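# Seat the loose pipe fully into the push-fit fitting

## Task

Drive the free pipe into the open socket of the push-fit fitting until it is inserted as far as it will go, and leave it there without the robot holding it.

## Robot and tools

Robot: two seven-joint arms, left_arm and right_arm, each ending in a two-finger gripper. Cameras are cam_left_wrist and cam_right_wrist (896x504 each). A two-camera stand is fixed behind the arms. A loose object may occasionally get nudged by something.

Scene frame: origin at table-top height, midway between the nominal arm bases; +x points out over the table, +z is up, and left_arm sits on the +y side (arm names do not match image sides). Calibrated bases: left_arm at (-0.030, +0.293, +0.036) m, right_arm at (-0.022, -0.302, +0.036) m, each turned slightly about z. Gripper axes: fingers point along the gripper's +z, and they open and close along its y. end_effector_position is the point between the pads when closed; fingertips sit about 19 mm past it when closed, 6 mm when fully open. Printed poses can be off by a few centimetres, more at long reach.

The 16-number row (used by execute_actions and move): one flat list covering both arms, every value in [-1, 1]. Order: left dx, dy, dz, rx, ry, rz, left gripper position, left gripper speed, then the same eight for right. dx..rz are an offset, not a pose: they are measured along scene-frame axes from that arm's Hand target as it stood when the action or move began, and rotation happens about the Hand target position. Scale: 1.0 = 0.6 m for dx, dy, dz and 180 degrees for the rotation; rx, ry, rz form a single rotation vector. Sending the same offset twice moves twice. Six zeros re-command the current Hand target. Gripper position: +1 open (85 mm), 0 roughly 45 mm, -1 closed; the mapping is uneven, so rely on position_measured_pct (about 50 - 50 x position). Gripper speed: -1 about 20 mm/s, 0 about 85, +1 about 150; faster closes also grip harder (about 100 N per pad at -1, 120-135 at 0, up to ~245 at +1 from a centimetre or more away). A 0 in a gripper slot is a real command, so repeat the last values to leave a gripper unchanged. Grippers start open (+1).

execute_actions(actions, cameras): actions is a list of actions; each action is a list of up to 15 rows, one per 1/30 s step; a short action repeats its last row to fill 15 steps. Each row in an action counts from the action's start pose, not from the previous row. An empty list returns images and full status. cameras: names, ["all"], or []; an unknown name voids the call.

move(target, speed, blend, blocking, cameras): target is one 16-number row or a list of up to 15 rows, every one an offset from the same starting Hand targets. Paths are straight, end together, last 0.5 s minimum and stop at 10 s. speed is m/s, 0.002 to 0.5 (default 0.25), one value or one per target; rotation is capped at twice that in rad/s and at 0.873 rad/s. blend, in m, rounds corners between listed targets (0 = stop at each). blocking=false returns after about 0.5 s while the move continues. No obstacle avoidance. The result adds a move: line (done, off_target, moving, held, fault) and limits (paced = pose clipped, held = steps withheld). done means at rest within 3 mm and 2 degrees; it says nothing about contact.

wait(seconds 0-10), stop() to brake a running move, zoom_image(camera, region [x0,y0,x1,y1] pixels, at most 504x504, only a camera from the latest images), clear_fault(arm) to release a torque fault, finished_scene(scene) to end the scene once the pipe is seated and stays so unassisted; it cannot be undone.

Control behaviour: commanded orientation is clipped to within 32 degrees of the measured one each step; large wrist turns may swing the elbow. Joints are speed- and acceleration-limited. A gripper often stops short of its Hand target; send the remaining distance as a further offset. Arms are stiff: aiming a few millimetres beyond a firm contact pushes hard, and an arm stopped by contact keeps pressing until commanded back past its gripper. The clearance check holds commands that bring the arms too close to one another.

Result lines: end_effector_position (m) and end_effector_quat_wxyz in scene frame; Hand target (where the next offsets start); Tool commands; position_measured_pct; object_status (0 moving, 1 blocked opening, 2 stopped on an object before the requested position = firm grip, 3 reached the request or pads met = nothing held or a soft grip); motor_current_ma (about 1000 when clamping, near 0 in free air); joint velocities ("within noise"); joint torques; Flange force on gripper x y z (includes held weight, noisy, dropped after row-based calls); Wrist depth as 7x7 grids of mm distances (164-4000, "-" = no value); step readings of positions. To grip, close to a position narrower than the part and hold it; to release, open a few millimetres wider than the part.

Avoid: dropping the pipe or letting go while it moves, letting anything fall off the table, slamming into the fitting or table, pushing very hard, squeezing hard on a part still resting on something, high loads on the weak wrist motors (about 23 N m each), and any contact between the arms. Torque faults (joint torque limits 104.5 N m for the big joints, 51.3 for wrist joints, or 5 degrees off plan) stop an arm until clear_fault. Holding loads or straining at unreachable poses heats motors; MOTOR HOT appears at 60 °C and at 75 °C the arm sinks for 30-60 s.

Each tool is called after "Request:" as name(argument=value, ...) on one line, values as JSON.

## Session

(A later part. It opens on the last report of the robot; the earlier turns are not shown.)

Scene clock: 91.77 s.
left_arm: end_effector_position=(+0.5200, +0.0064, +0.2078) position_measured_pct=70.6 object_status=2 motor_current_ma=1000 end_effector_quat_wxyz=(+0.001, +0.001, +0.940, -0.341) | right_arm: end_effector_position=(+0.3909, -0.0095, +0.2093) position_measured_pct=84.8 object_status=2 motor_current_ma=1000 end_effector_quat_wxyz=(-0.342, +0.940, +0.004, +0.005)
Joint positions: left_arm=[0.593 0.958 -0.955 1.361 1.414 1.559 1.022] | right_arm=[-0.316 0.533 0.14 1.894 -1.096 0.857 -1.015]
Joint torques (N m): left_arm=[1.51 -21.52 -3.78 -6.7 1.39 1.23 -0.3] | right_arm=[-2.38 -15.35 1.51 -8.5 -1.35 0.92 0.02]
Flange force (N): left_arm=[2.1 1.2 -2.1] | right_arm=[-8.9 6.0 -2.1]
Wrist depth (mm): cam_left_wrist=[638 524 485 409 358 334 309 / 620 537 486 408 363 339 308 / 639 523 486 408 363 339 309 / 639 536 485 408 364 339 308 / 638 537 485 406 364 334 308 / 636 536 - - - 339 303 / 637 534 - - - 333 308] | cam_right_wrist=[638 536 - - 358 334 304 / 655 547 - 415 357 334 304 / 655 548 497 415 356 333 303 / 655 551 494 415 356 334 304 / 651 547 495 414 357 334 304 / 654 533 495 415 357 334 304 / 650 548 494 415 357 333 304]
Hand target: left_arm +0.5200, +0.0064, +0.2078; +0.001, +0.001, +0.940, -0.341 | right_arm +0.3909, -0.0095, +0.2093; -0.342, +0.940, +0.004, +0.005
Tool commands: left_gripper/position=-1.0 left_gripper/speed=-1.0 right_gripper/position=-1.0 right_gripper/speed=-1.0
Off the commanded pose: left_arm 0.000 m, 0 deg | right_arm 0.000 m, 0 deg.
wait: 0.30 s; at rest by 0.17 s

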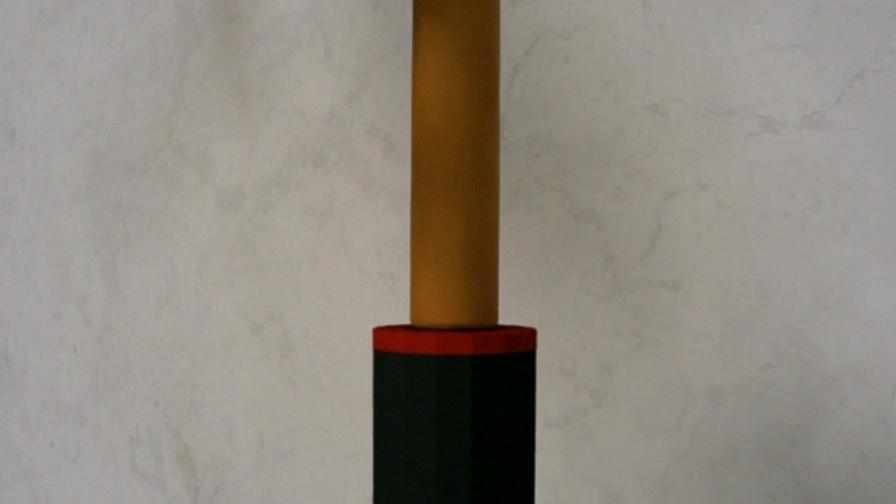

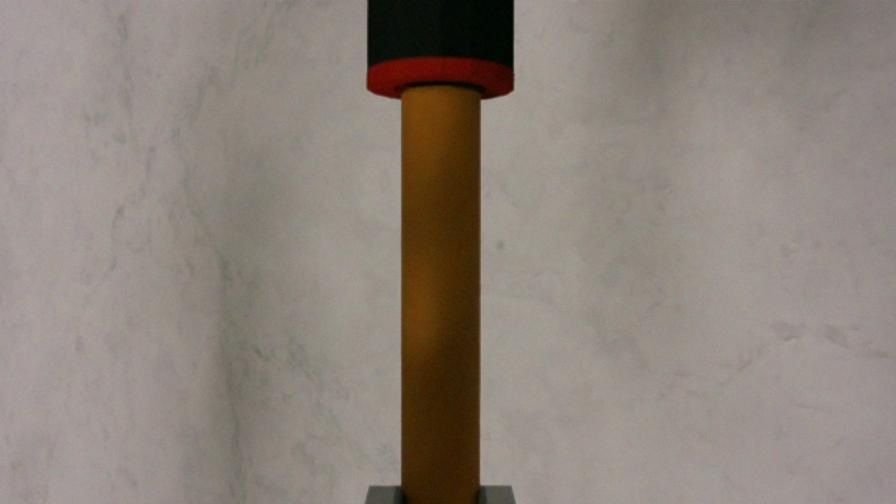

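Request:
move(target=[0, 0, 0, 0, 0, 0, -1.0, -1.0, 0.005, -0.00025, 0.0, 0, 0, 0, -1.0, -1.0], speed=0.01)

Request:
wait(seconds=0.3, cameras=["all"])

Request:
zoom_image(camera="cam_left_wrist", region=[350, 220, 560, 400])

Request:
zoom_image(camera="cam_right_wrist", region=[350, 0, 540, 160])

Scene clock: 92.90 s.
left_arm: end_effector_position=(+0.5200, +0.0064, +0.2078) position_measured_pct=70.6 object_status=2 motor_current_ma=1000 end_effector_quat_wxyz=(+0.001, +0.001, +0.940, -0.341) | right_arm: end_effector_position=(+0.3938, -0.0096, +0.2093) position_measured_pct=84.8 object_status=2 motor_current_ma=1000 end_effector_quat_wxyz=(-0.342, +0.940, +0.004, +0.005)
Joint positions: left_arm=[0.593 0.958 -0.955 1.361 1.414 1.559 1.022] | right_arm=[-0.314 0.538 0.141 1.884 -1.093 0.862 -1.019]
Joint torques (N m): left_arm=[1.52 -21.54 -3.78 -6.75 1.44 1.23 -0.31] | right_arm=[-2.43 -15.56 1.56 -8.4 -1.34 0.86 0.07]
Flange force (N): left_arm=[2.3 1.2 -2.1] | right_arm=[-8.2 5.9 -2.1]
Wrist depth (mm): cam_left_wrist=[639 538 486 408 358 335 309 / 620 538 487 408 364 340 309 / 638 523 486 407 364 339 308 / 638 537 484 408 363 339 308 / 636 537 485 407 363 334 308 / 636 536 - - - 338 304 / 636 536 - - - 333 308] | cam_right_wrist=[656 548 - - 358 334 304 / 654 550 - - 356 334 304 / 654 548 495 416 358 333 304 / 656 548 496 415 357 333 304 / 655 550 494 414 356 333 303 / 653 535 494 414 357 333 304 / 653 548 495 414 357 333 304]
Hand target: left_arm +0.5200, +0.0064, +0.2078; +0.001, +0.001, +0.940, -0.341 | right_arm +0.3939, -0.0096, +0.2093; -0.342, +0.940, +0.004, +0.005
Off the commanded pose: left_arm 0.000 m, 0 deg | right_arm 0.000 m, 0 deg.
move: done

Scene clock: 93.20 s.
left_arm: end_effector_position=(+0.5200, +0.0064, +0.2078) position_measured_pct=70.6 object_status=2 motor_current_ma=1000 end_effector_quat_wxyz=(+0.001, +0.001, +0.940, -0.341) | right_arm: end_effector_position=(+0.3939, -0.0097, +0.2093) position_measured_pct=84.8 object_status=2 motor_current_ma=1000 end_effector_quat_wxyz=(-0.342, +0.940, +0.004, +0.005)
Joint positions: left_arm=[0.593 0.958 -0.955 1.361 1.414 1.559 1.022] | right_arm=[-0.314 0.538 0.141 1.884 -1.092 0.862 -1.019]
Joint torques (N m): left_arm=[1.51 -21.5 -3.77 -6.74 1.47 1.25 -0.29] | right_arm=[-2.45 -15.47 1.5 -8.49 -1.36 0.91 0.08]
Flange force (N): left_arm=[2.4 1.2 -2.2] | right_arm=[-8.6 5.9 -2.2]
Wrist depth (mm): cam_left_wrist=[639 537 486 408 358 334 308 / 620 538 486 409 364 340 309 / 639 522 485 407 364 339 309 / 639 536 485 407 364 339 309 / 639 536 485 407 363 334 308 / 634 536 - - - 339 303 / 636 534 - - - 333 308] | cam_right_wrist=[658 549 - - 357 334 304 / 654 549 - - 357 334 304 / 656 548 497 415 357 334 304 / 652 549 496 415 356 333 303 / 652 548 495 414 357 334 303 / 655 534 496 415 356 333 304 / 653 548 493 413 356 334 304]
Hand target: left_arm +0.5200, +0.0064, +0.2078; +0.001, +0.001, +0.940, -0.341 | right_arm +0.3939, -0.0097, +0.2093; -0.342, +0.940, +0.004, +0.005
Tool commands: left_gripper/position=-1.0 left_gripper/speed=-1.0 right_gripper/position=-1.0 right_gripper/speed=-1.0
Off the commanded pose: left_arm 0.000 m, 0 deg | right_arm 0.000 m, 0 deg.
wait: 0.30 s; at rest by 0.17 s

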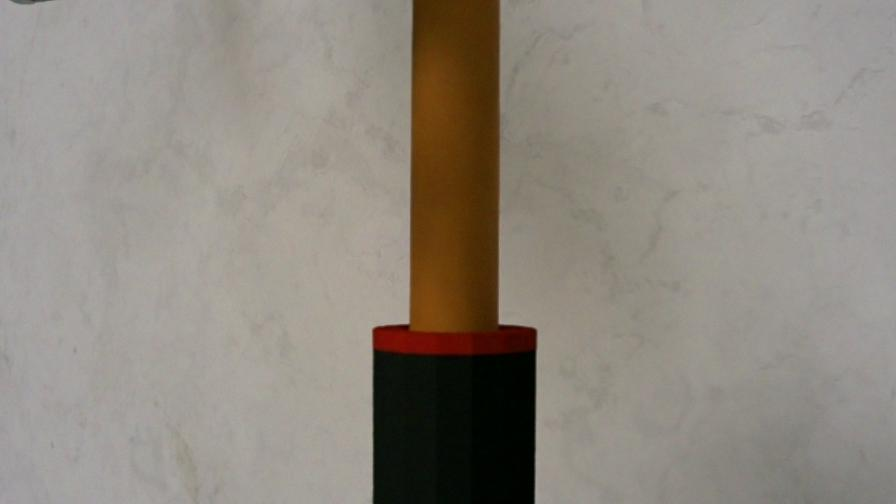

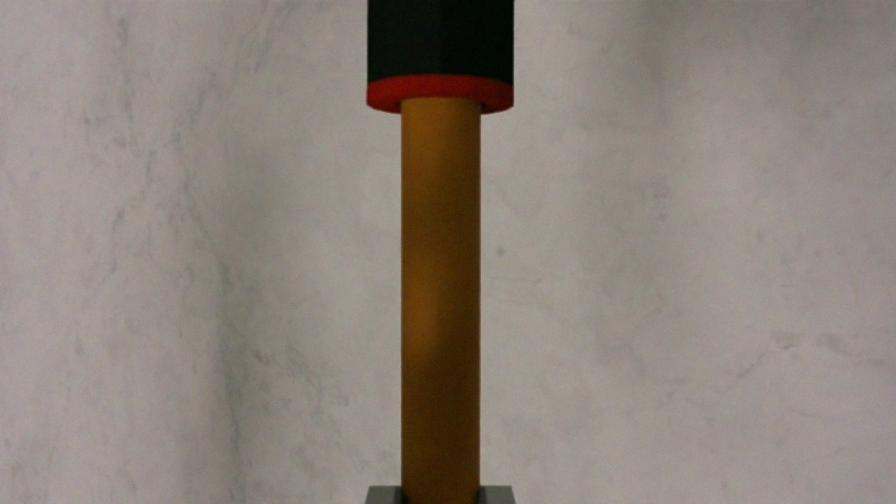

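Scaled by 2.400 from the camera's 896x504 image, which has a finer 1280x720 frame.

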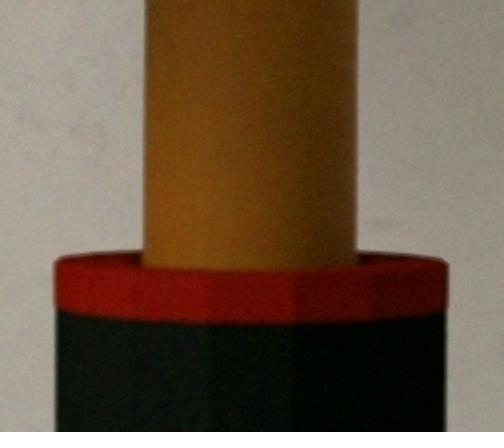

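Scaled by 2.653 from the camera's 896x504 image, which has a finer 1280x720 frame.

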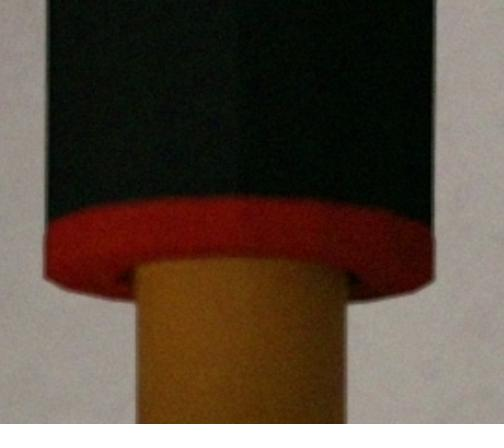

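Request:
move(target=[0, 0, 0, 0, 0, 0, -1.0, -1.0, 0.00667, -0.00003, 0.00012, 0, 0, 0, -1.0, -1.0], speed=0.01, cameras=["all"])

Request:
zoom_image(camera="cam_left_wrist", region=[350, 220, 560, 400])

Request:
zoom_image(camera="cam_right_wrist", region=[350, 0, 540, 160])

Scene clock: 94.30 s.
left_arm: end_effector_position=(+0.5201, +0.0064, +0.2078) position_measured_pct=70.6 object_status=2 motor_current_ma=1000 end_effector_quat_wxyz=(+0.001, +0.001, +0.940, -0.341) | right_arm: end_effector_position=(+0.3978, -0.0097, +0.2094) position_measured_pct=84.8 object_status=2 motor_current_ma=1000 end_effector_quat_wxyz=(-0.342, +0.940, +0.004, +0.005)
Joint positions: left_arm=[0.593 0.958 -0.955 1.361 1.414 1.559 1.022] | right_arm=[-0.313 0.544 0.144 1.871 -1.088 0.868 -1.024]
Joint torques (N m): left_arm=[2.91 -21.24 -2.65 -5.79 0.61 2.63 -0.28] | right_arm=[-1.05 -15.99 2.97 -10.51 -1.96 -0.43 0.02]
Flange force (N): left_arm=[-2.5 1.4 -1.8] | right_arm=[-13.3 5.7 -2.4]
Wrist depth (mm): cam_left_wrist=[621 524 485 407 358 334 309 / 620 537 486 408 364 339 309 / 639 522 485 408 364 340 308 / 636 536 486 408 363 339 309 / 637 536 486 408 363 334 308 / 634 535 - - - 339 303 / 634 535 - - - 333 308] | cam_right_wrist=[656 550 - - 356 333 304 / 656 548 - - 357 335 304 / 656 549 - 416 357 334 304 / 656 548 495 416 357 334 304 / 655 548 495 414 357 334 303 / 652 533 494 414 356 333 304 / 653 551 496 414 357 333 304]
Hand target: left_arm +0.5200, +0.0064, +0.2078; +0.001, +0.001, +0.940, -0.341 | right_arm +0.3979, -0.0097, +0.2094; -0.342, +0.940, +0.004, +0.005
Off the commanded pose: left_arm 0.000 m, 0 deg | right_arm 0.000 m, 0 deg.
move: done

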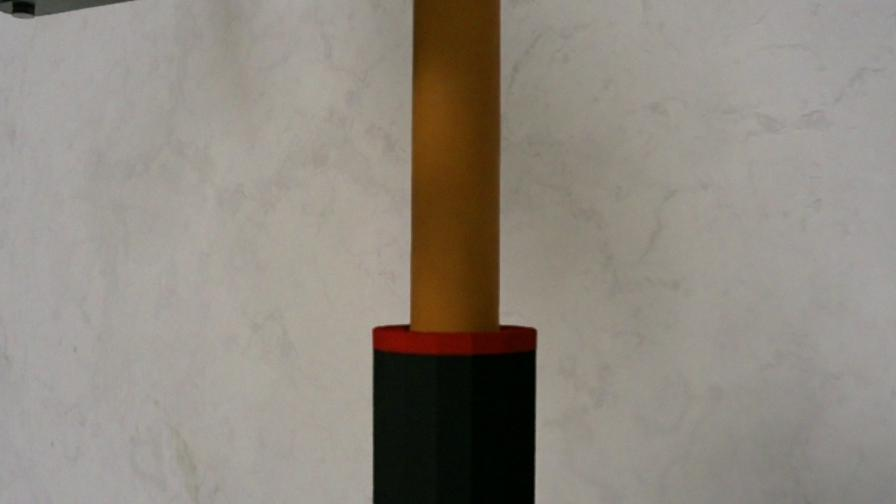

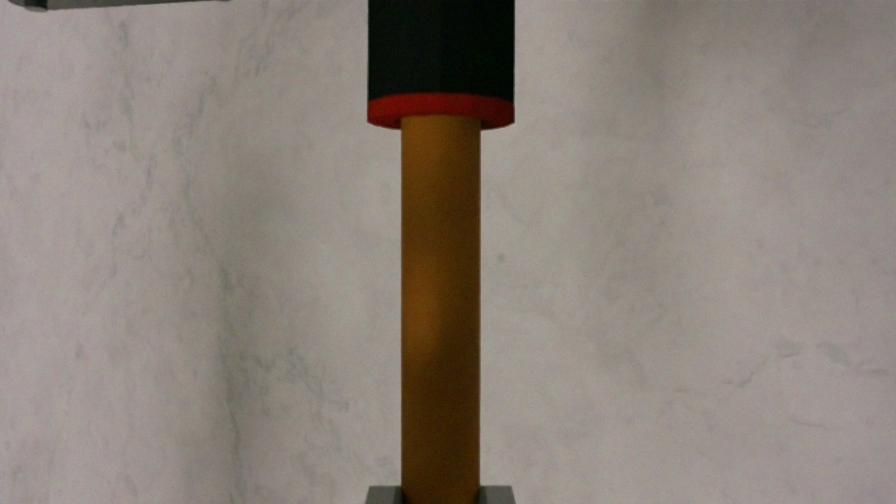

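Scaled by 2.400 from the camera's 896x504 image, which has a finer 1280x720 frame.

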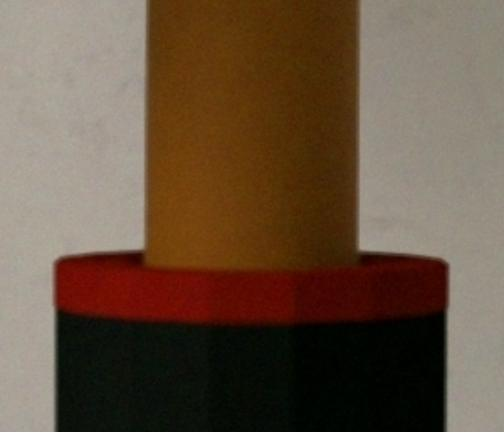

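Scaled by 2.653 from the camera's 896x504 image, which has a finer 1280x720 frame.

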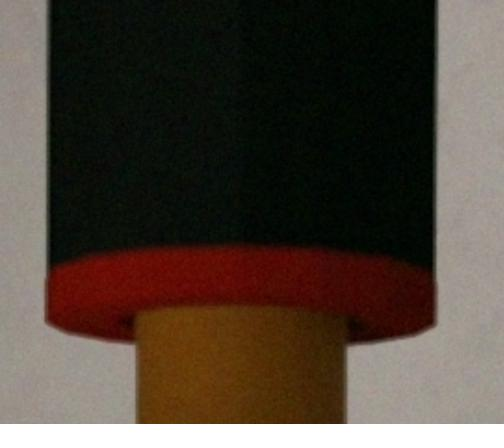

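Request:
move(target=[0, 0, 0, 0, 0, 0, -1.0, -1.0, 0.00667, -0.0002, 0.00004, 0, 0, 0, -1.0, -1.0], speed=0.01)

Request:
move(target=[0, 0, 0, 0, 0, 0, -1.0, -1.0, 0.005, -0.00015, 0.00003, 0, 0, 0, -1.0, -1.0], speed=0.01, cameras=["all"])

Scene clock: 95.43 s.
left_arm: end_effector_position=(+0.5201, +0.0064, +0.2078) position_measured_pct=70.6 object_status=2 motor_current_ma=1000 end_effector_quat_wxyz=(+0.001, +0.001, +0.940, -0.341) | right_arm: end_effector_position=(+0.4018, -0.0098, +0.2094) position_measured_pct=84.8 object_status=2 motor_current_ma=1000 end_effector_quat_wxyz=(-0.342, +0.940, +0.004, +0.005)
Joint positions: left_arm=[0.593 0.958 -0.955 1.361 1.414 1.559 1.022] | right_arm=[-0.311 0.551 0.146 1.858 -1.084 0.874 -1.029]
Joint torques (N m): left_arm=[5.28 -20.46 -0.78 -5.59 0.89 3.42 -0.18] | right_arm=[-1.94 -17.16 2.01 -12.4 -2.83 -0.22 0.31]
Flange force (N): left_arm=[-4.3 3.2 -5.1] | right_arm=[-16.0 8.6 -3.3]
Wrist depth (mm): cam_left_wrist=[620 523 485 408 - 334 309 / 619 538 486 408 358 339 309 / 638 523 486 408 364 339 309 / 637 536 486 408 364 339 309 / 637 536 486 407 363 333 308 / 636 536 - - - 339 303 / 635 536 - - - 333 308] | cam_right_wrist=[659 549 - - 357 333 303 / 658 552 - 416 357 334 304 / 659 554 - 418 358 333 304 / 662 554 497 417 358 334 304 / 661 555 498 416 359 334 305 / 660 540 499 416 359 334 305 / 662 556 500 417 359 335 305]
Hand target: left_arm +0.5200, +0.0064, +0.2078; +0.001, +0.001, +0.940, -0.341 | right_arm +0.4018, -0.0098, +0.2094; -0.342, +0.940, +0.004, +0.005
Off the commanded pose: left_arm 0.000 m, 0 deg | right_arm 0.000 m, 0 deg.
move: done

Scene clock: 96.13 s.
left_arm: end_effector_position=(+0.5201, +0.0064, +0.2078) position_measured_pct=70.6 object_status=2 motor_current_ma=1000 end_effector_quat_wxyz=(+0.001, +0.001, +0.940, -0.341) | right_arm: end_effector_position=(+0.4048, -0.0099, +0.2094) position_measured_pct=84.8 object_status=2 motor_current_ma=1000 end_effector_quat_wxyz=(-0.342, +0.940, +0.004, +0.005)
Joint positions: left_arm=[0.593 0.958 -0.955 1.361 1.414 1.559 1.022] | right_arm=[-0.31 0.556 0.148 1.848 -1.08 0.879 -1.033]
Joint torques (N m): left_arm=[8.28 -19.83 1.5 -3.64 -0.66 6.23 -0.16] | right_arm=[0.94 -18.19 4.6 -16.48 -4 -3.06 0.29]
Flange force (N): left_arm=[-14.3 3.7 -4.8] | right_arm=[-25.0 8.2 -4.1]
Wrist depth (mm): cam_left_wrist=[638 537 - 408 - 334 309 / 617 537 486 407 - 340 308 / 638 522 486 408 357 339 309 / 638 535 486 407 363 339 308 / 636 536 484 407 363 334 308 / 637 534 - - - 339 304 / 634 535 - - - 333 308] | cam_right_wrist=[639 536 - - 356 333 303 / 658 552 - 416 357 333 304 / 662 553 - 417 357 334 304 / 663 552 498 418 358 334 304 / 665 557 500 417 358 335 304 / 662 538 501 418 359 335 304 / 666 557 500 418 358 334 305]
Hand target: left_arm +0.5200, +0.0064, +0.2078; +0.001, +0.001, +0.940, -0.341 | right_arm +0.4049, -0.0099, +0.2094; -0.342, +0.940, +0.004, +0.005
Off the commanded pose: left_arm 0.000 m, 0 deg | right_arm 0.000 m, 0 deg.
move: done

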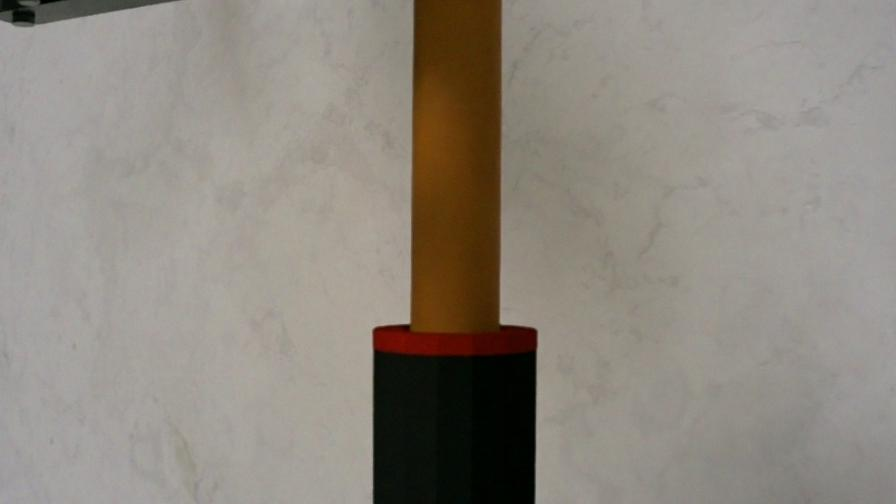

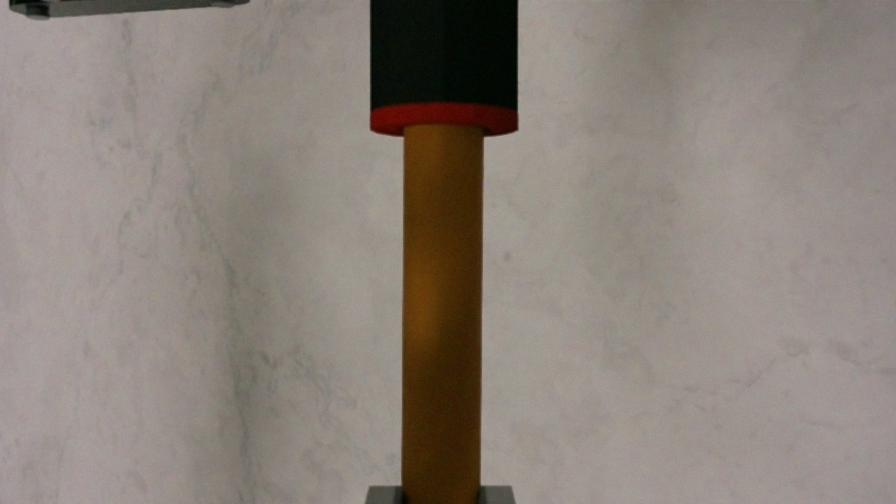

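Request:
zoom_image(camera="cam_left_wrist", region=[400, 0, 515, 60])

Request:
zoom_image(camera="cam_left_wrist", region=[360, 270, 550, 370])

Request:
zoom_image(camera="cam_right_wrist", region=[350, 0, 540, 160])

Scaled by 4.383 from the camera's 896x504 image, which has a finer 1280x720 frame.

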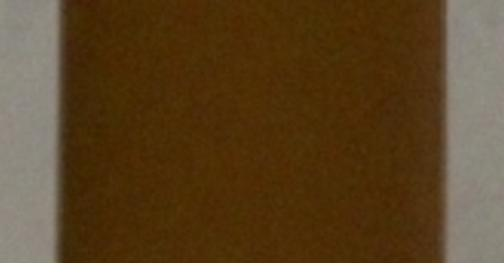

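Scaled by 2.653 from the camera's 896x504 image, which has a finer 1280x720 frame.

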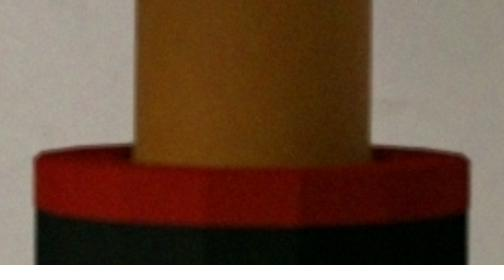

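Scaled by 2.653 from the camera's 896x504 image, which has a finer 1280x720 frame.

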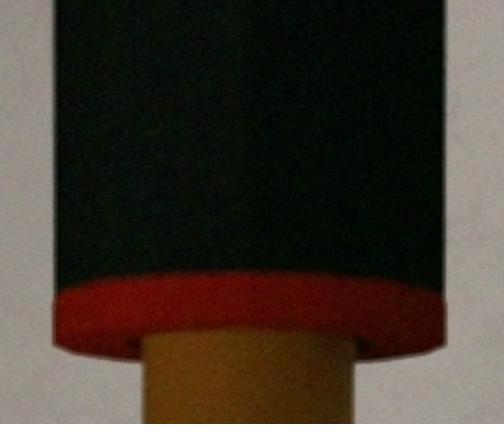

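Request:
move(target=[0, 0, 0, 0, 0, 0, -1.0, -1.0, 0.005, -0.00015, 0.00003, 0, 0, 0, -1.0, -1.0], speed=0.01, cameras=["all"])

Scene clock: 99.73 s.
left_arm: end_effector_position=(+0.5201, +0.0064, +0.2078) position_measured_pct=70.6 object_status=2 motor_current_ma=1000 end_effector_quat_wxyz=(+0.001, +0.001, +0.940, -0.341) | right_arm: end_effector_position=(+0.4078, -0.0100, +0.2094) position_measured_pct=84.8 object_status=2 motor_current_ma=1000 end_effector_quat_wxyz=(-0.342, +0.940, +0.004, +0.005)
Joint positions: left_arm=[0.593 0.958 -0.955 1.361 1.414 1.559 1.022] | right_arm=[-0.309 0.561 0.149 1.838 -1.077 0.884 -1.037]
Joint velocities: left_arm=[-0.001 0 -0.001 0 0 0.001 -0.005] | right_arm=[within noise]
Joint torques (N m): left_arm=[10.72 -20.99 3.25 -3.36 -0.62 8.14 -0.02] | right_arm=[1.34 -17.43 5.18 -18.16 -4.67 -4.21 0.31]
Flange force (N): left_arm=[-18.9 7.0 -4.1] | right_arm=[-30.1 8.0 -7.6]
Wrist depth (mm): cam_left_wrist=[628 528 - 410 - 335 310 / 627 542 490 410 - 341 309 / 648 527 489 411 - 341 310 / 646 543 491 410 360 341 309 / 646 542 489 410 - 335 309 / 647 542 - - - 341 305 / 646 543 - - - 335 309] | cam_right_wrist=[598 536 - - - 333 303 / 660 551 - 415 - 333 303 / 658 552 - 414 357 334 303 / 661 554 497 418 357 334 304 / 660 554 500 417 359 335 304 / 662 543 500 417 358 335 304 / 664 555 501 419 359 335 304]
Hand target: left_arm +0.5200, +0.0064, +0.2078; +0.001, +0.001, +0.940, -0.341 | right_arm +0.4079, -0.0100, +0.2094; -0.342, +0.940, +0.004, +0.005
Off the commanded pose: left_arm 0.000 m, 0 deg | right_arm 0.000 m, 0 deg.
move: done

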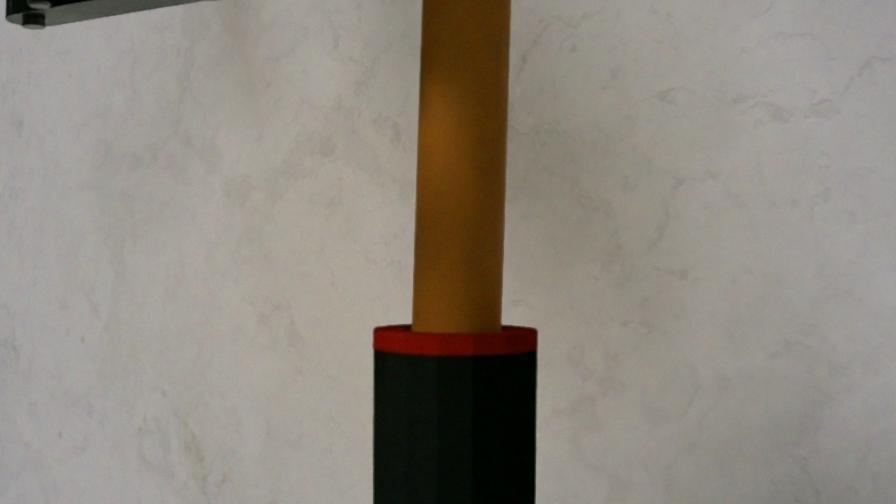

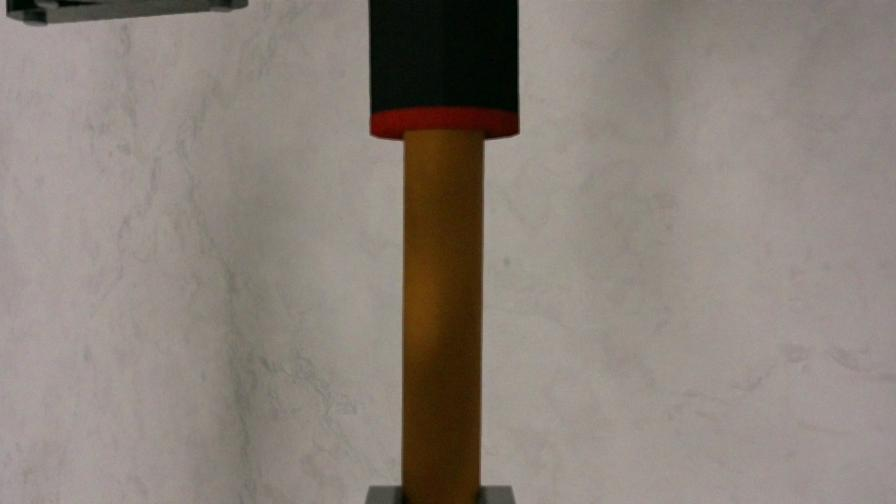

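Request:
move(target=[0, 0, 0, 0, 0, 0, -1.0, -1.0, 0.0, -0.00367, 0.0, 0, 0, 0.0087, -1.0, -1.0], speed=0.01, cameras=["all"])

Request:
zoom_image(camera="cam_left_wrist", region=[360, 270, 550, 370])

Request:
zoom_image(camera="cam_right_wrist", region=[350, 0, 540, 160])

Scene clock: 107.37 s.
left_arm: end_effector_position=(+0.5201, +0.0064, +0.2078) position_measured_pct=70.6 object_status=2 motor_current_ma=1000 end_effector_quat_wxyz=(+0.001, +0.001, +0.940, -0.341) | right_arm: end_effector_position=(+0.4079, -0.0122, +0.2094) position_measured_pct=84.8 object_status=2 motor_current_ma=1000 end_effector_quat_wxyz=(-0.342, +0.939, +0.016, +0.000)
Joint positions: left_arm=[0.593 0.958 -0.955 1.361 1.414 1.559 1.022] | right_arm=[-0.3 0.569 0.15 1.821 -1.058 0.909 -1.028]
Joint torques (N m): left_arm=[9.65 -21.28 2.4 -4 -0.11 7.23 -0.05] | right_arm=[0.42 -17.17 4.39 -16.73 -4.17 -3.41 0.27]
Flange force (N): left_arm=[-15.7 6.8 -3.9] | right_arm=[-27.7 7.4 -6.8]
Wrist depth (mm): cam_left_wrist=[197 527 - 410 - 335 310 / 629 542 490 410 - 341 309 / 647 528 489 411 359 341 309 / 647 541 490 410 365 340 309 / 646 543 490 411 365 335 309 / 647 543 - - - 341 304 / 646 542 - - - 335 310] | cam_right_wrist=[656 550 - - - 333 303 / 662 550 - 414 - 333 303 / 662 552 - 416 356 334 304 / 662 555 498 417 357 334 304 / 664 555 500 417 357 334 304 / 661 542 501 418 359 334 304 / 666 556 500 419 359 335 305]
Hand target: left_arm +0.5201, +0.0064, +0.2078; +0.001, +0.001, +0.940, -0.341 | right_arm +0.4078, -0.0122, +0.2094; -0.342, +0.939, +0.016, +0.000
Off the commanded pose: left_arm 0.000 m, 0 deg | right_arm 0.000 m, 0 deg.
move: done

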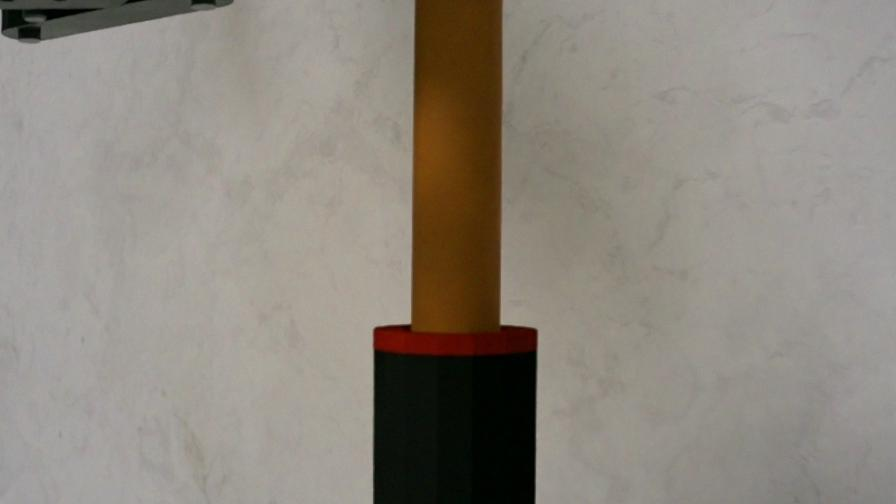

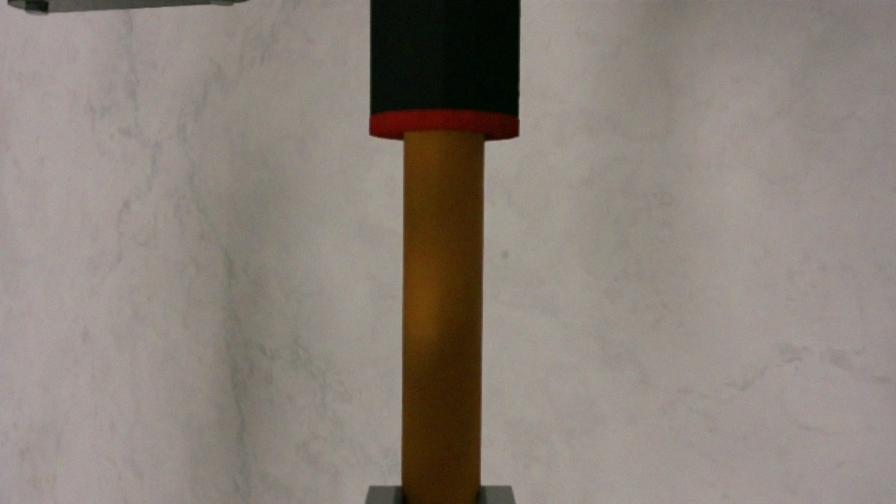

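Scaled by 2.653 from the camera's 896x504 image, which has a finer 1280x720 frame.

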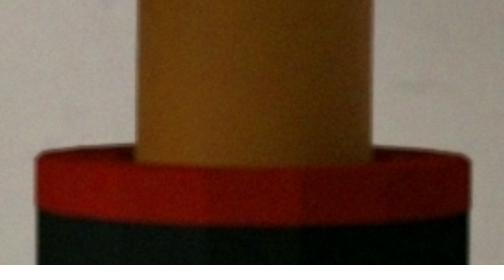

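Scaled by 2.653 from the camera's 896x504 image, which has a finer 1280x720 frame.

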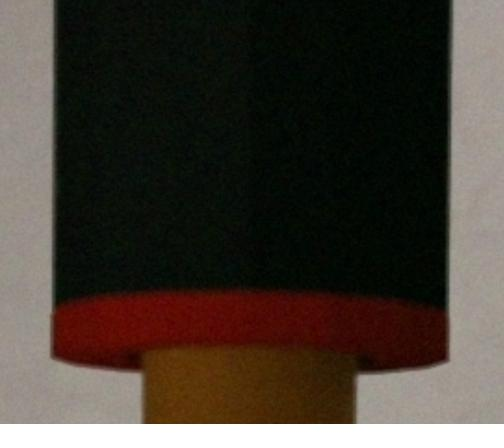

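Request:
move(target=[0, 0, 0, 0, 0, 0, -1.0, -1.0, 0.0067, -0.0002, 0.0, 0, 0, 0.0, -1.0, -1.0], speed=0.01, cameras=["all"])

Request:
zoom_image(camera="cam_left_wrist", region=[360, 270, 550, 370])

Request:
zoom_image(camera="cam_right_wrist", region=[350, 0, 540, 160])

Scene clock: 108.40 s.
left_arm: end_effector_position=(+0.5201, +0.0064, +0.2078) position_measured_pct=70.6 object_status=2 motor_current_ma=1000 end_effector_quat_wxyz=(+0.001, +0.001, +0.940, -0.341) | right_arm: end_effector_position=(+0.4119, -0.0123, +0.2094) position_measured_pct=84.8 object_status=2 motor_current_ma=1000 end_effector_quat_wxyz=(-0.342, +0.939, +0.016, +0.000)
Joint positions: left_arm=[0.593 0.958 -0.955 1.361 1.414 1.559 1.022] | right_arm=[-0.299 0.576 0.152 1.808 -1.054 0.915 -1.033]
Joint torques (N m): left_arm=[10.96 -21.07 3.49 -3.55 -0.38 8.09 0] | right_arm=[0.8 -17.74 4.68 -18.1 -4.76 -4.08 0.23]
Flange force (N): left_arm=[-18.4 7.6 -4.6] | right_arm=[-30.5 8.2 -7.3]
Wrist depth (mm): cam_left_wrist=[189 - - 409 - 335 309 / 628 543 490 410 - 341 310 / 646 528 491 410 359 341 310 / 646 542 490 410 366 341 309 / 646 542 490 411 366 335 309 / 646 542 - - - 341 304 / 645 543 - - - 335 309] | cam_right_wrist=[656 522 - - - 333 303 / 658 551 - 415 - 334 303 / 658 552 - 416 357 335 304 / 660 552 499 416 358 333 304 / 658 555 500 417 357 334 304 / 665 539 500 417 358 335 305 / 665 557 502 419 360 334 305]
Hand target: left_arm +0.5201, +0.0064, +0.2078; +0.001, +0.001, +0.940, -0.341 | right_arm +0.4119, -0.0123, +0.2094; -0.342, +0.939, +0.016, +0.000
Off the commanded pose: left_arm 0.000 m, 0 deg | right_arm 0.000 m, 0 deg.
move: done

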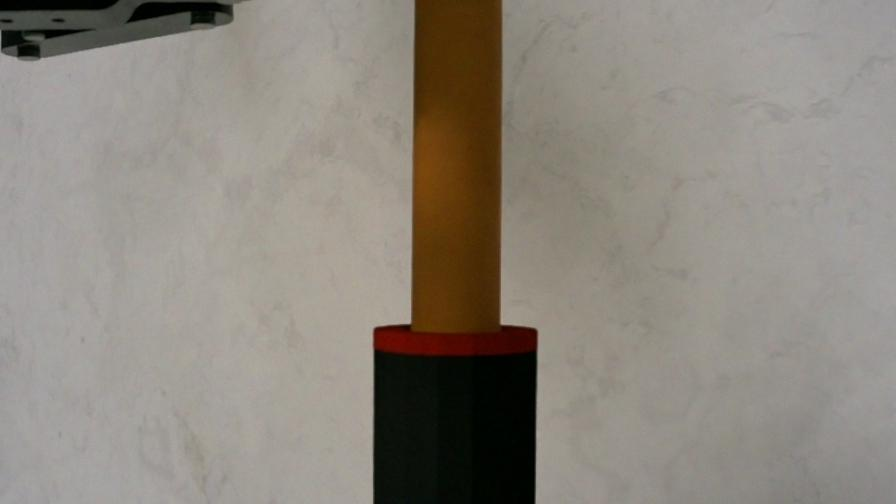

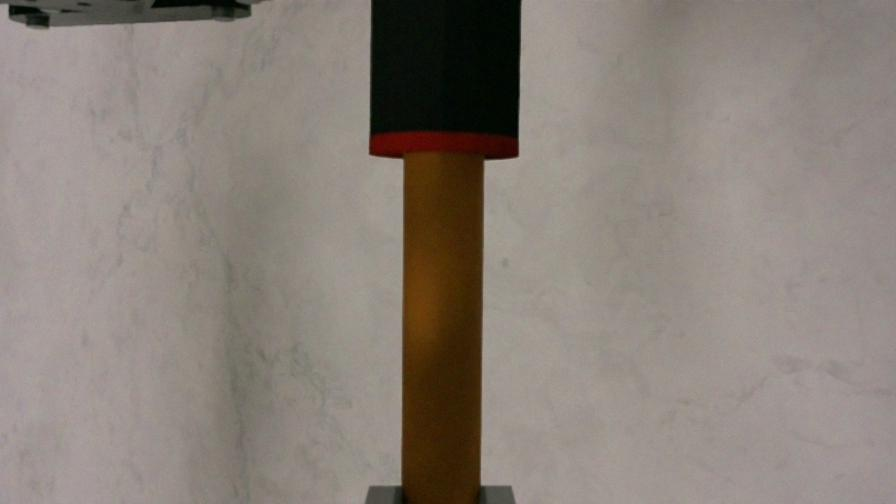

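Scaled by 2.653 from the camera's 896x504 image, which has a finer 1280x720 frame.

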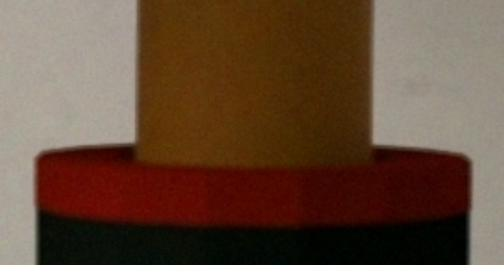

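Scaled by 2.653 from the camera's 896x504 image, which has a finer 1280x720 frame.

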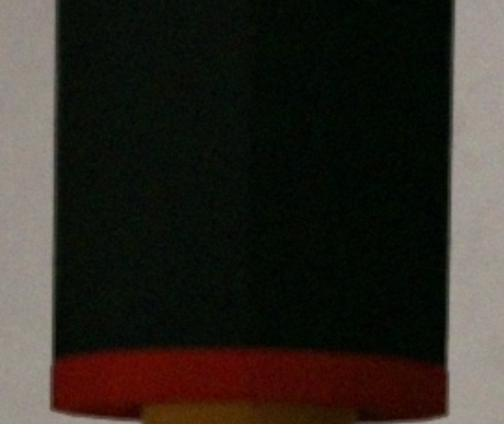

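Request:
move(target=[0, 0, 0, 0, 0, 0, -1.0, -1.0, 0.0083, -0.0003, 0.0, 0, 0, 0.0, -1.0, -1.0], speed=0.01, cameras=["all"])

Request:
zoom_image(camera="cam_left_wrist", region=[360, 270, 550, 370])

Request:
zoom_image(camera="cam_right_wrist", region=[350, 60, 540, 220])

Scene clock: 109.47 s.
left_arm: end_effector_position=(+0.5201, +0.0064, +0.2078) position_measured_pct=70.6 object_status=2 motor_current_ma=1000 end_effector_quat_wxyz=(+0.001, +0.001, +0.940, -0.341) | right_arm: end_effector_position=(+0.4169, -0.0125, +0.2094) position_measured_pct=84.8 object_status=2 motor_current_ma=1000 end_effector_quat_wxyz=(-0.342, +0.939, +0.016, +0.000)
Joint positions: left_arm=[0.593 0.958 -0.955 1.361 1.414 1.559 1.022] | right_arm=[-0.296 0.584 0.155 1.791 -1.049 0.923 -1.04]
Joint torques (N m): left_arm=[11.27 -21.23 3.63 -3.65 -0.2 8.13 0.01] | right_arm=[0.44 -17.83 4.27 -18.05 -4.8 -4.09 0.27]
Flange force (N): left_arm=[-18.6 8.1 -4.9] | right_arm=[-30.2 8.4 -8.1]
Wrist depth (mm): cam_left_wrist=[- 180 - - - 335 309 / 628 527 491 410 359 340 309 / 649 529 489 411 366 341 310 / 644 543 490 410 366 341 310 / 647 541 489 410 365 336 310 / 647 543 - - - 341 305 / 646 543 - - - 335 310] | cam_right_wrist=[- - - - - 333 303 / 659 553 - 415 - 334 303 / 663 553 - - 351 334 303 / 662 553 - 417 358 334 304 / 664 553 497 416 358 335 304 / 662 541 500 418 357 335 304 / 666 554 500 419 359 335 305]
Hand target: left_arm +0.5201, +0.0064, +0.2078; +0.001, +0.001, +0.940, -0.341 | right_arm +0.4169, -0.0125, +0.2094; -0.342, +0.939, +0.016, +0.000
Off the commanded pose: left_arm 0.000 m, 0 deg | right_arm 0.000 m, 0 deg.
move: done

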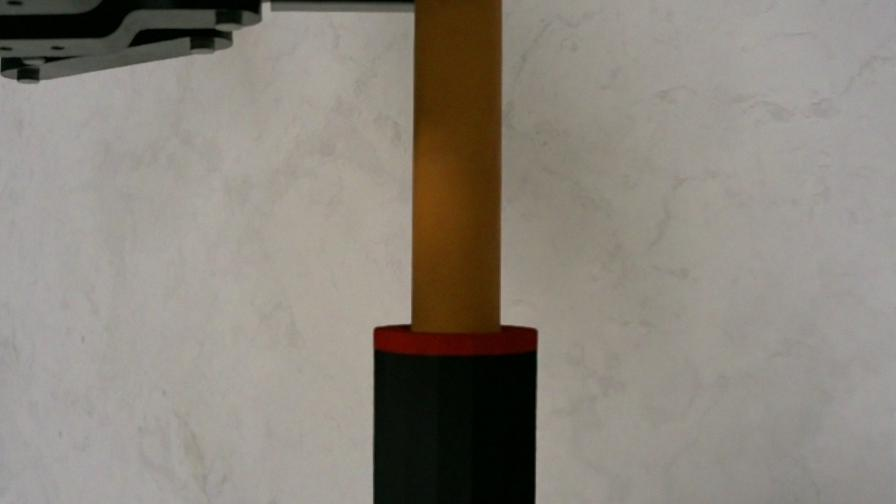

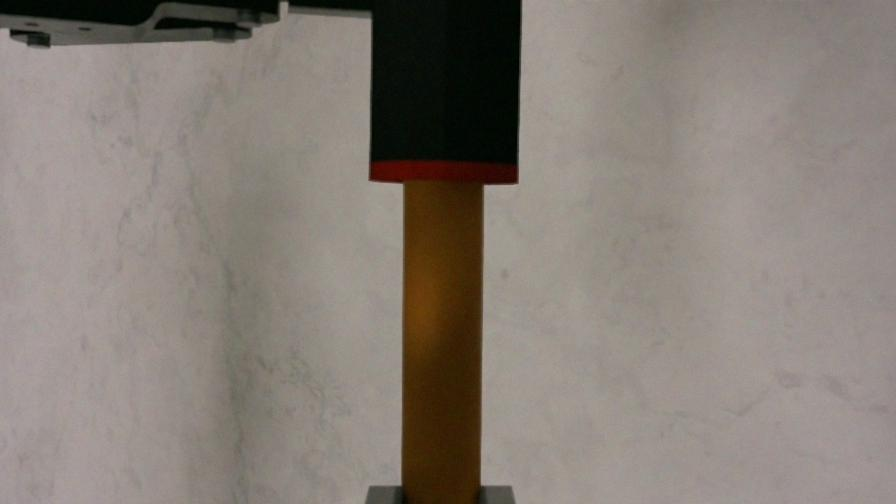

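Scaled by 2.653 from the camera's 896x504 image, which has a finer 1280x720 frame.

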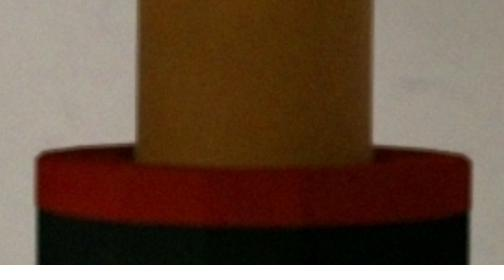

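Scaled by 2.653 from the camera's 896x504 image, which has a finer 1280x720 frame.

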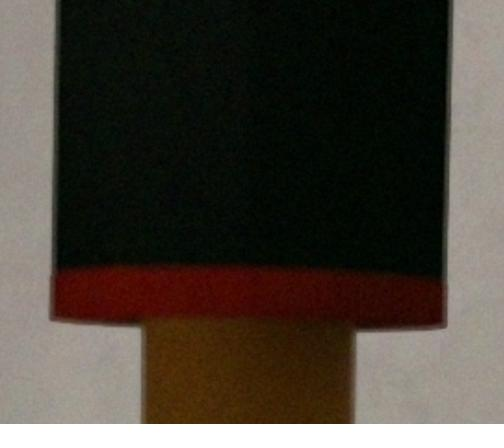

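Request:
move(target=[0, 0, 0, 0, 0, 0, -1.0, -1.0, 0.0083, -0.0003, 0.0, 0, 0, 0.0, -1.0, -1.0], speed=0.01, cameras=["all"])

Request:
zoom_image(camera="cam_left_wrist", region=[360, 270, 550, 370])

Request:
zoom_image(camera="cam_right_wrist", region=[350, 100, 540, 260])

Scene clock: 110.63 s.
left_arm: end_effector_position=(+0.5201, +0.0064, +0.2078) position_measured_pct=70.6 object_status=2 motor_current_ma=1000 end_effector_quat_wxyz=(+0.001, +0.001, +0.940, -0.341) | right_arm: end_effector_position=(+0.4218, -0.0126, +0.2094) position_measured_pct=84.8 object_status=2 motor_current_ma=1000 end_effector_quat_wxyz=(-0.342, +0.939, +0.016, +0.000)
Joint positions: left_arm=[0.593 0.958 -0.955 1.361 1.414 1.559 1.022] | right_arm=[-0.294 0.593 0.157 1.774 -1.045 0.931 -1.046]
Joint torques (N m): left_arm=[11.39 -21.31 3.73 -3.71 -0.14 8.22 0.06] | right_arm=[0.28 -17.88 4.24 -17.92 -4.85 -4.08 0.3]
Flange force (N): left_arm=[-18.4 8.5 -4.8] | right_arm=[-30.0 8.3 -8.4]
Wrist depth (mm): cam_left_wrist=[- - - - 359 335 310 / 591 528 - 410 365 341 309 / 646 528 489 410 366 341 309 / 649 543 489 410 366 341 309 / 647 543 490 411 366 335 310 / 647 543 - - - 341 305 / 647 543 - - - 335 310] | cam_right_wrist=[- - - - - 333 303 / 659 551 - 417 - 333 303 / 664 550 - - - 334 304 / 662 551 - 416 358 334 304 / 663 555 500 418 357 334 304 / 662 539 500 418 358 334 305 / 664 555 501 418 359 334 305]
Hand target: left_arm +0.5201, +0.0064, +0.2078; +0.001, +0.001, +0.940, -0.341 | right_arm +0.4218, -0.0126, +0.2094; -0.342, +0.939, +0.016, +0.000
Off the commanded pose: left_arm 0.000 m, 0 deg | right_arm 0.000 m, 0 deg.
move: done

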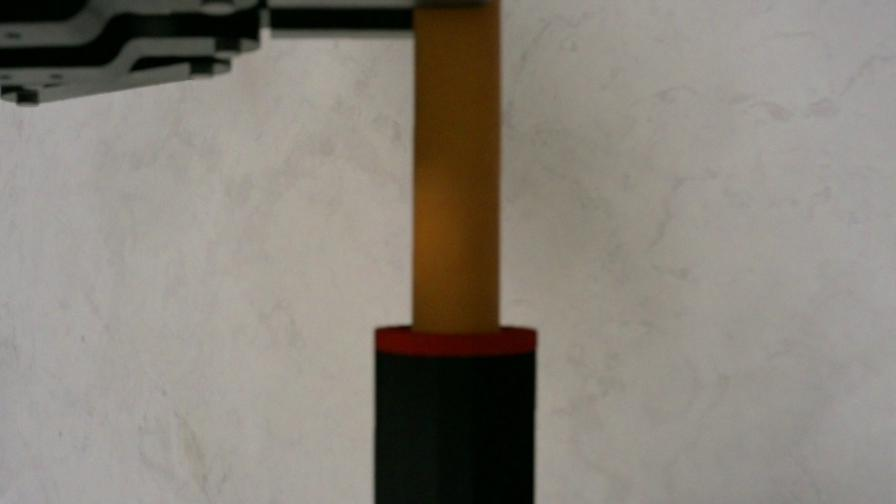

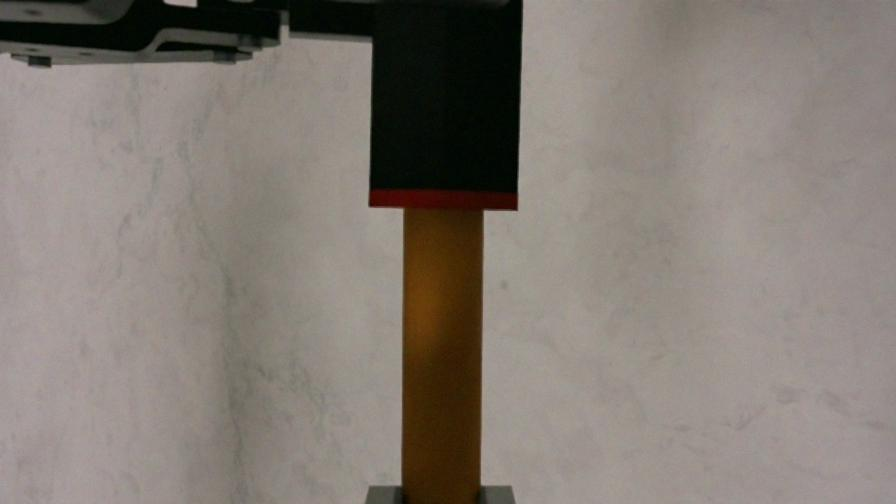

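Scaled by 2.653 from the camera's 896x504 image, which has a finer 1280x720 frame.

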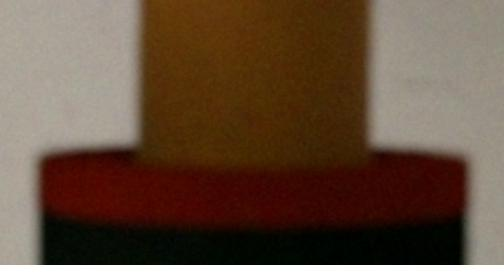

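Scaled by 2.653 from the camera's 896x504 image, which has a finer 1280x720 frame.

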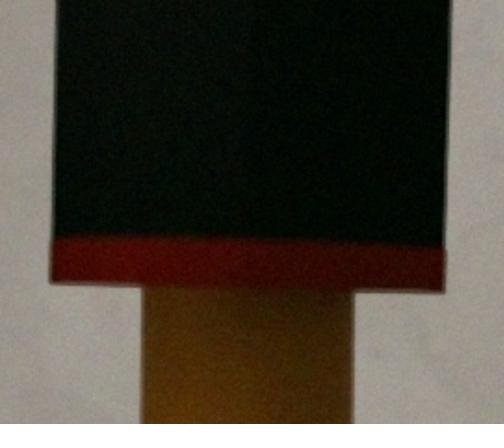

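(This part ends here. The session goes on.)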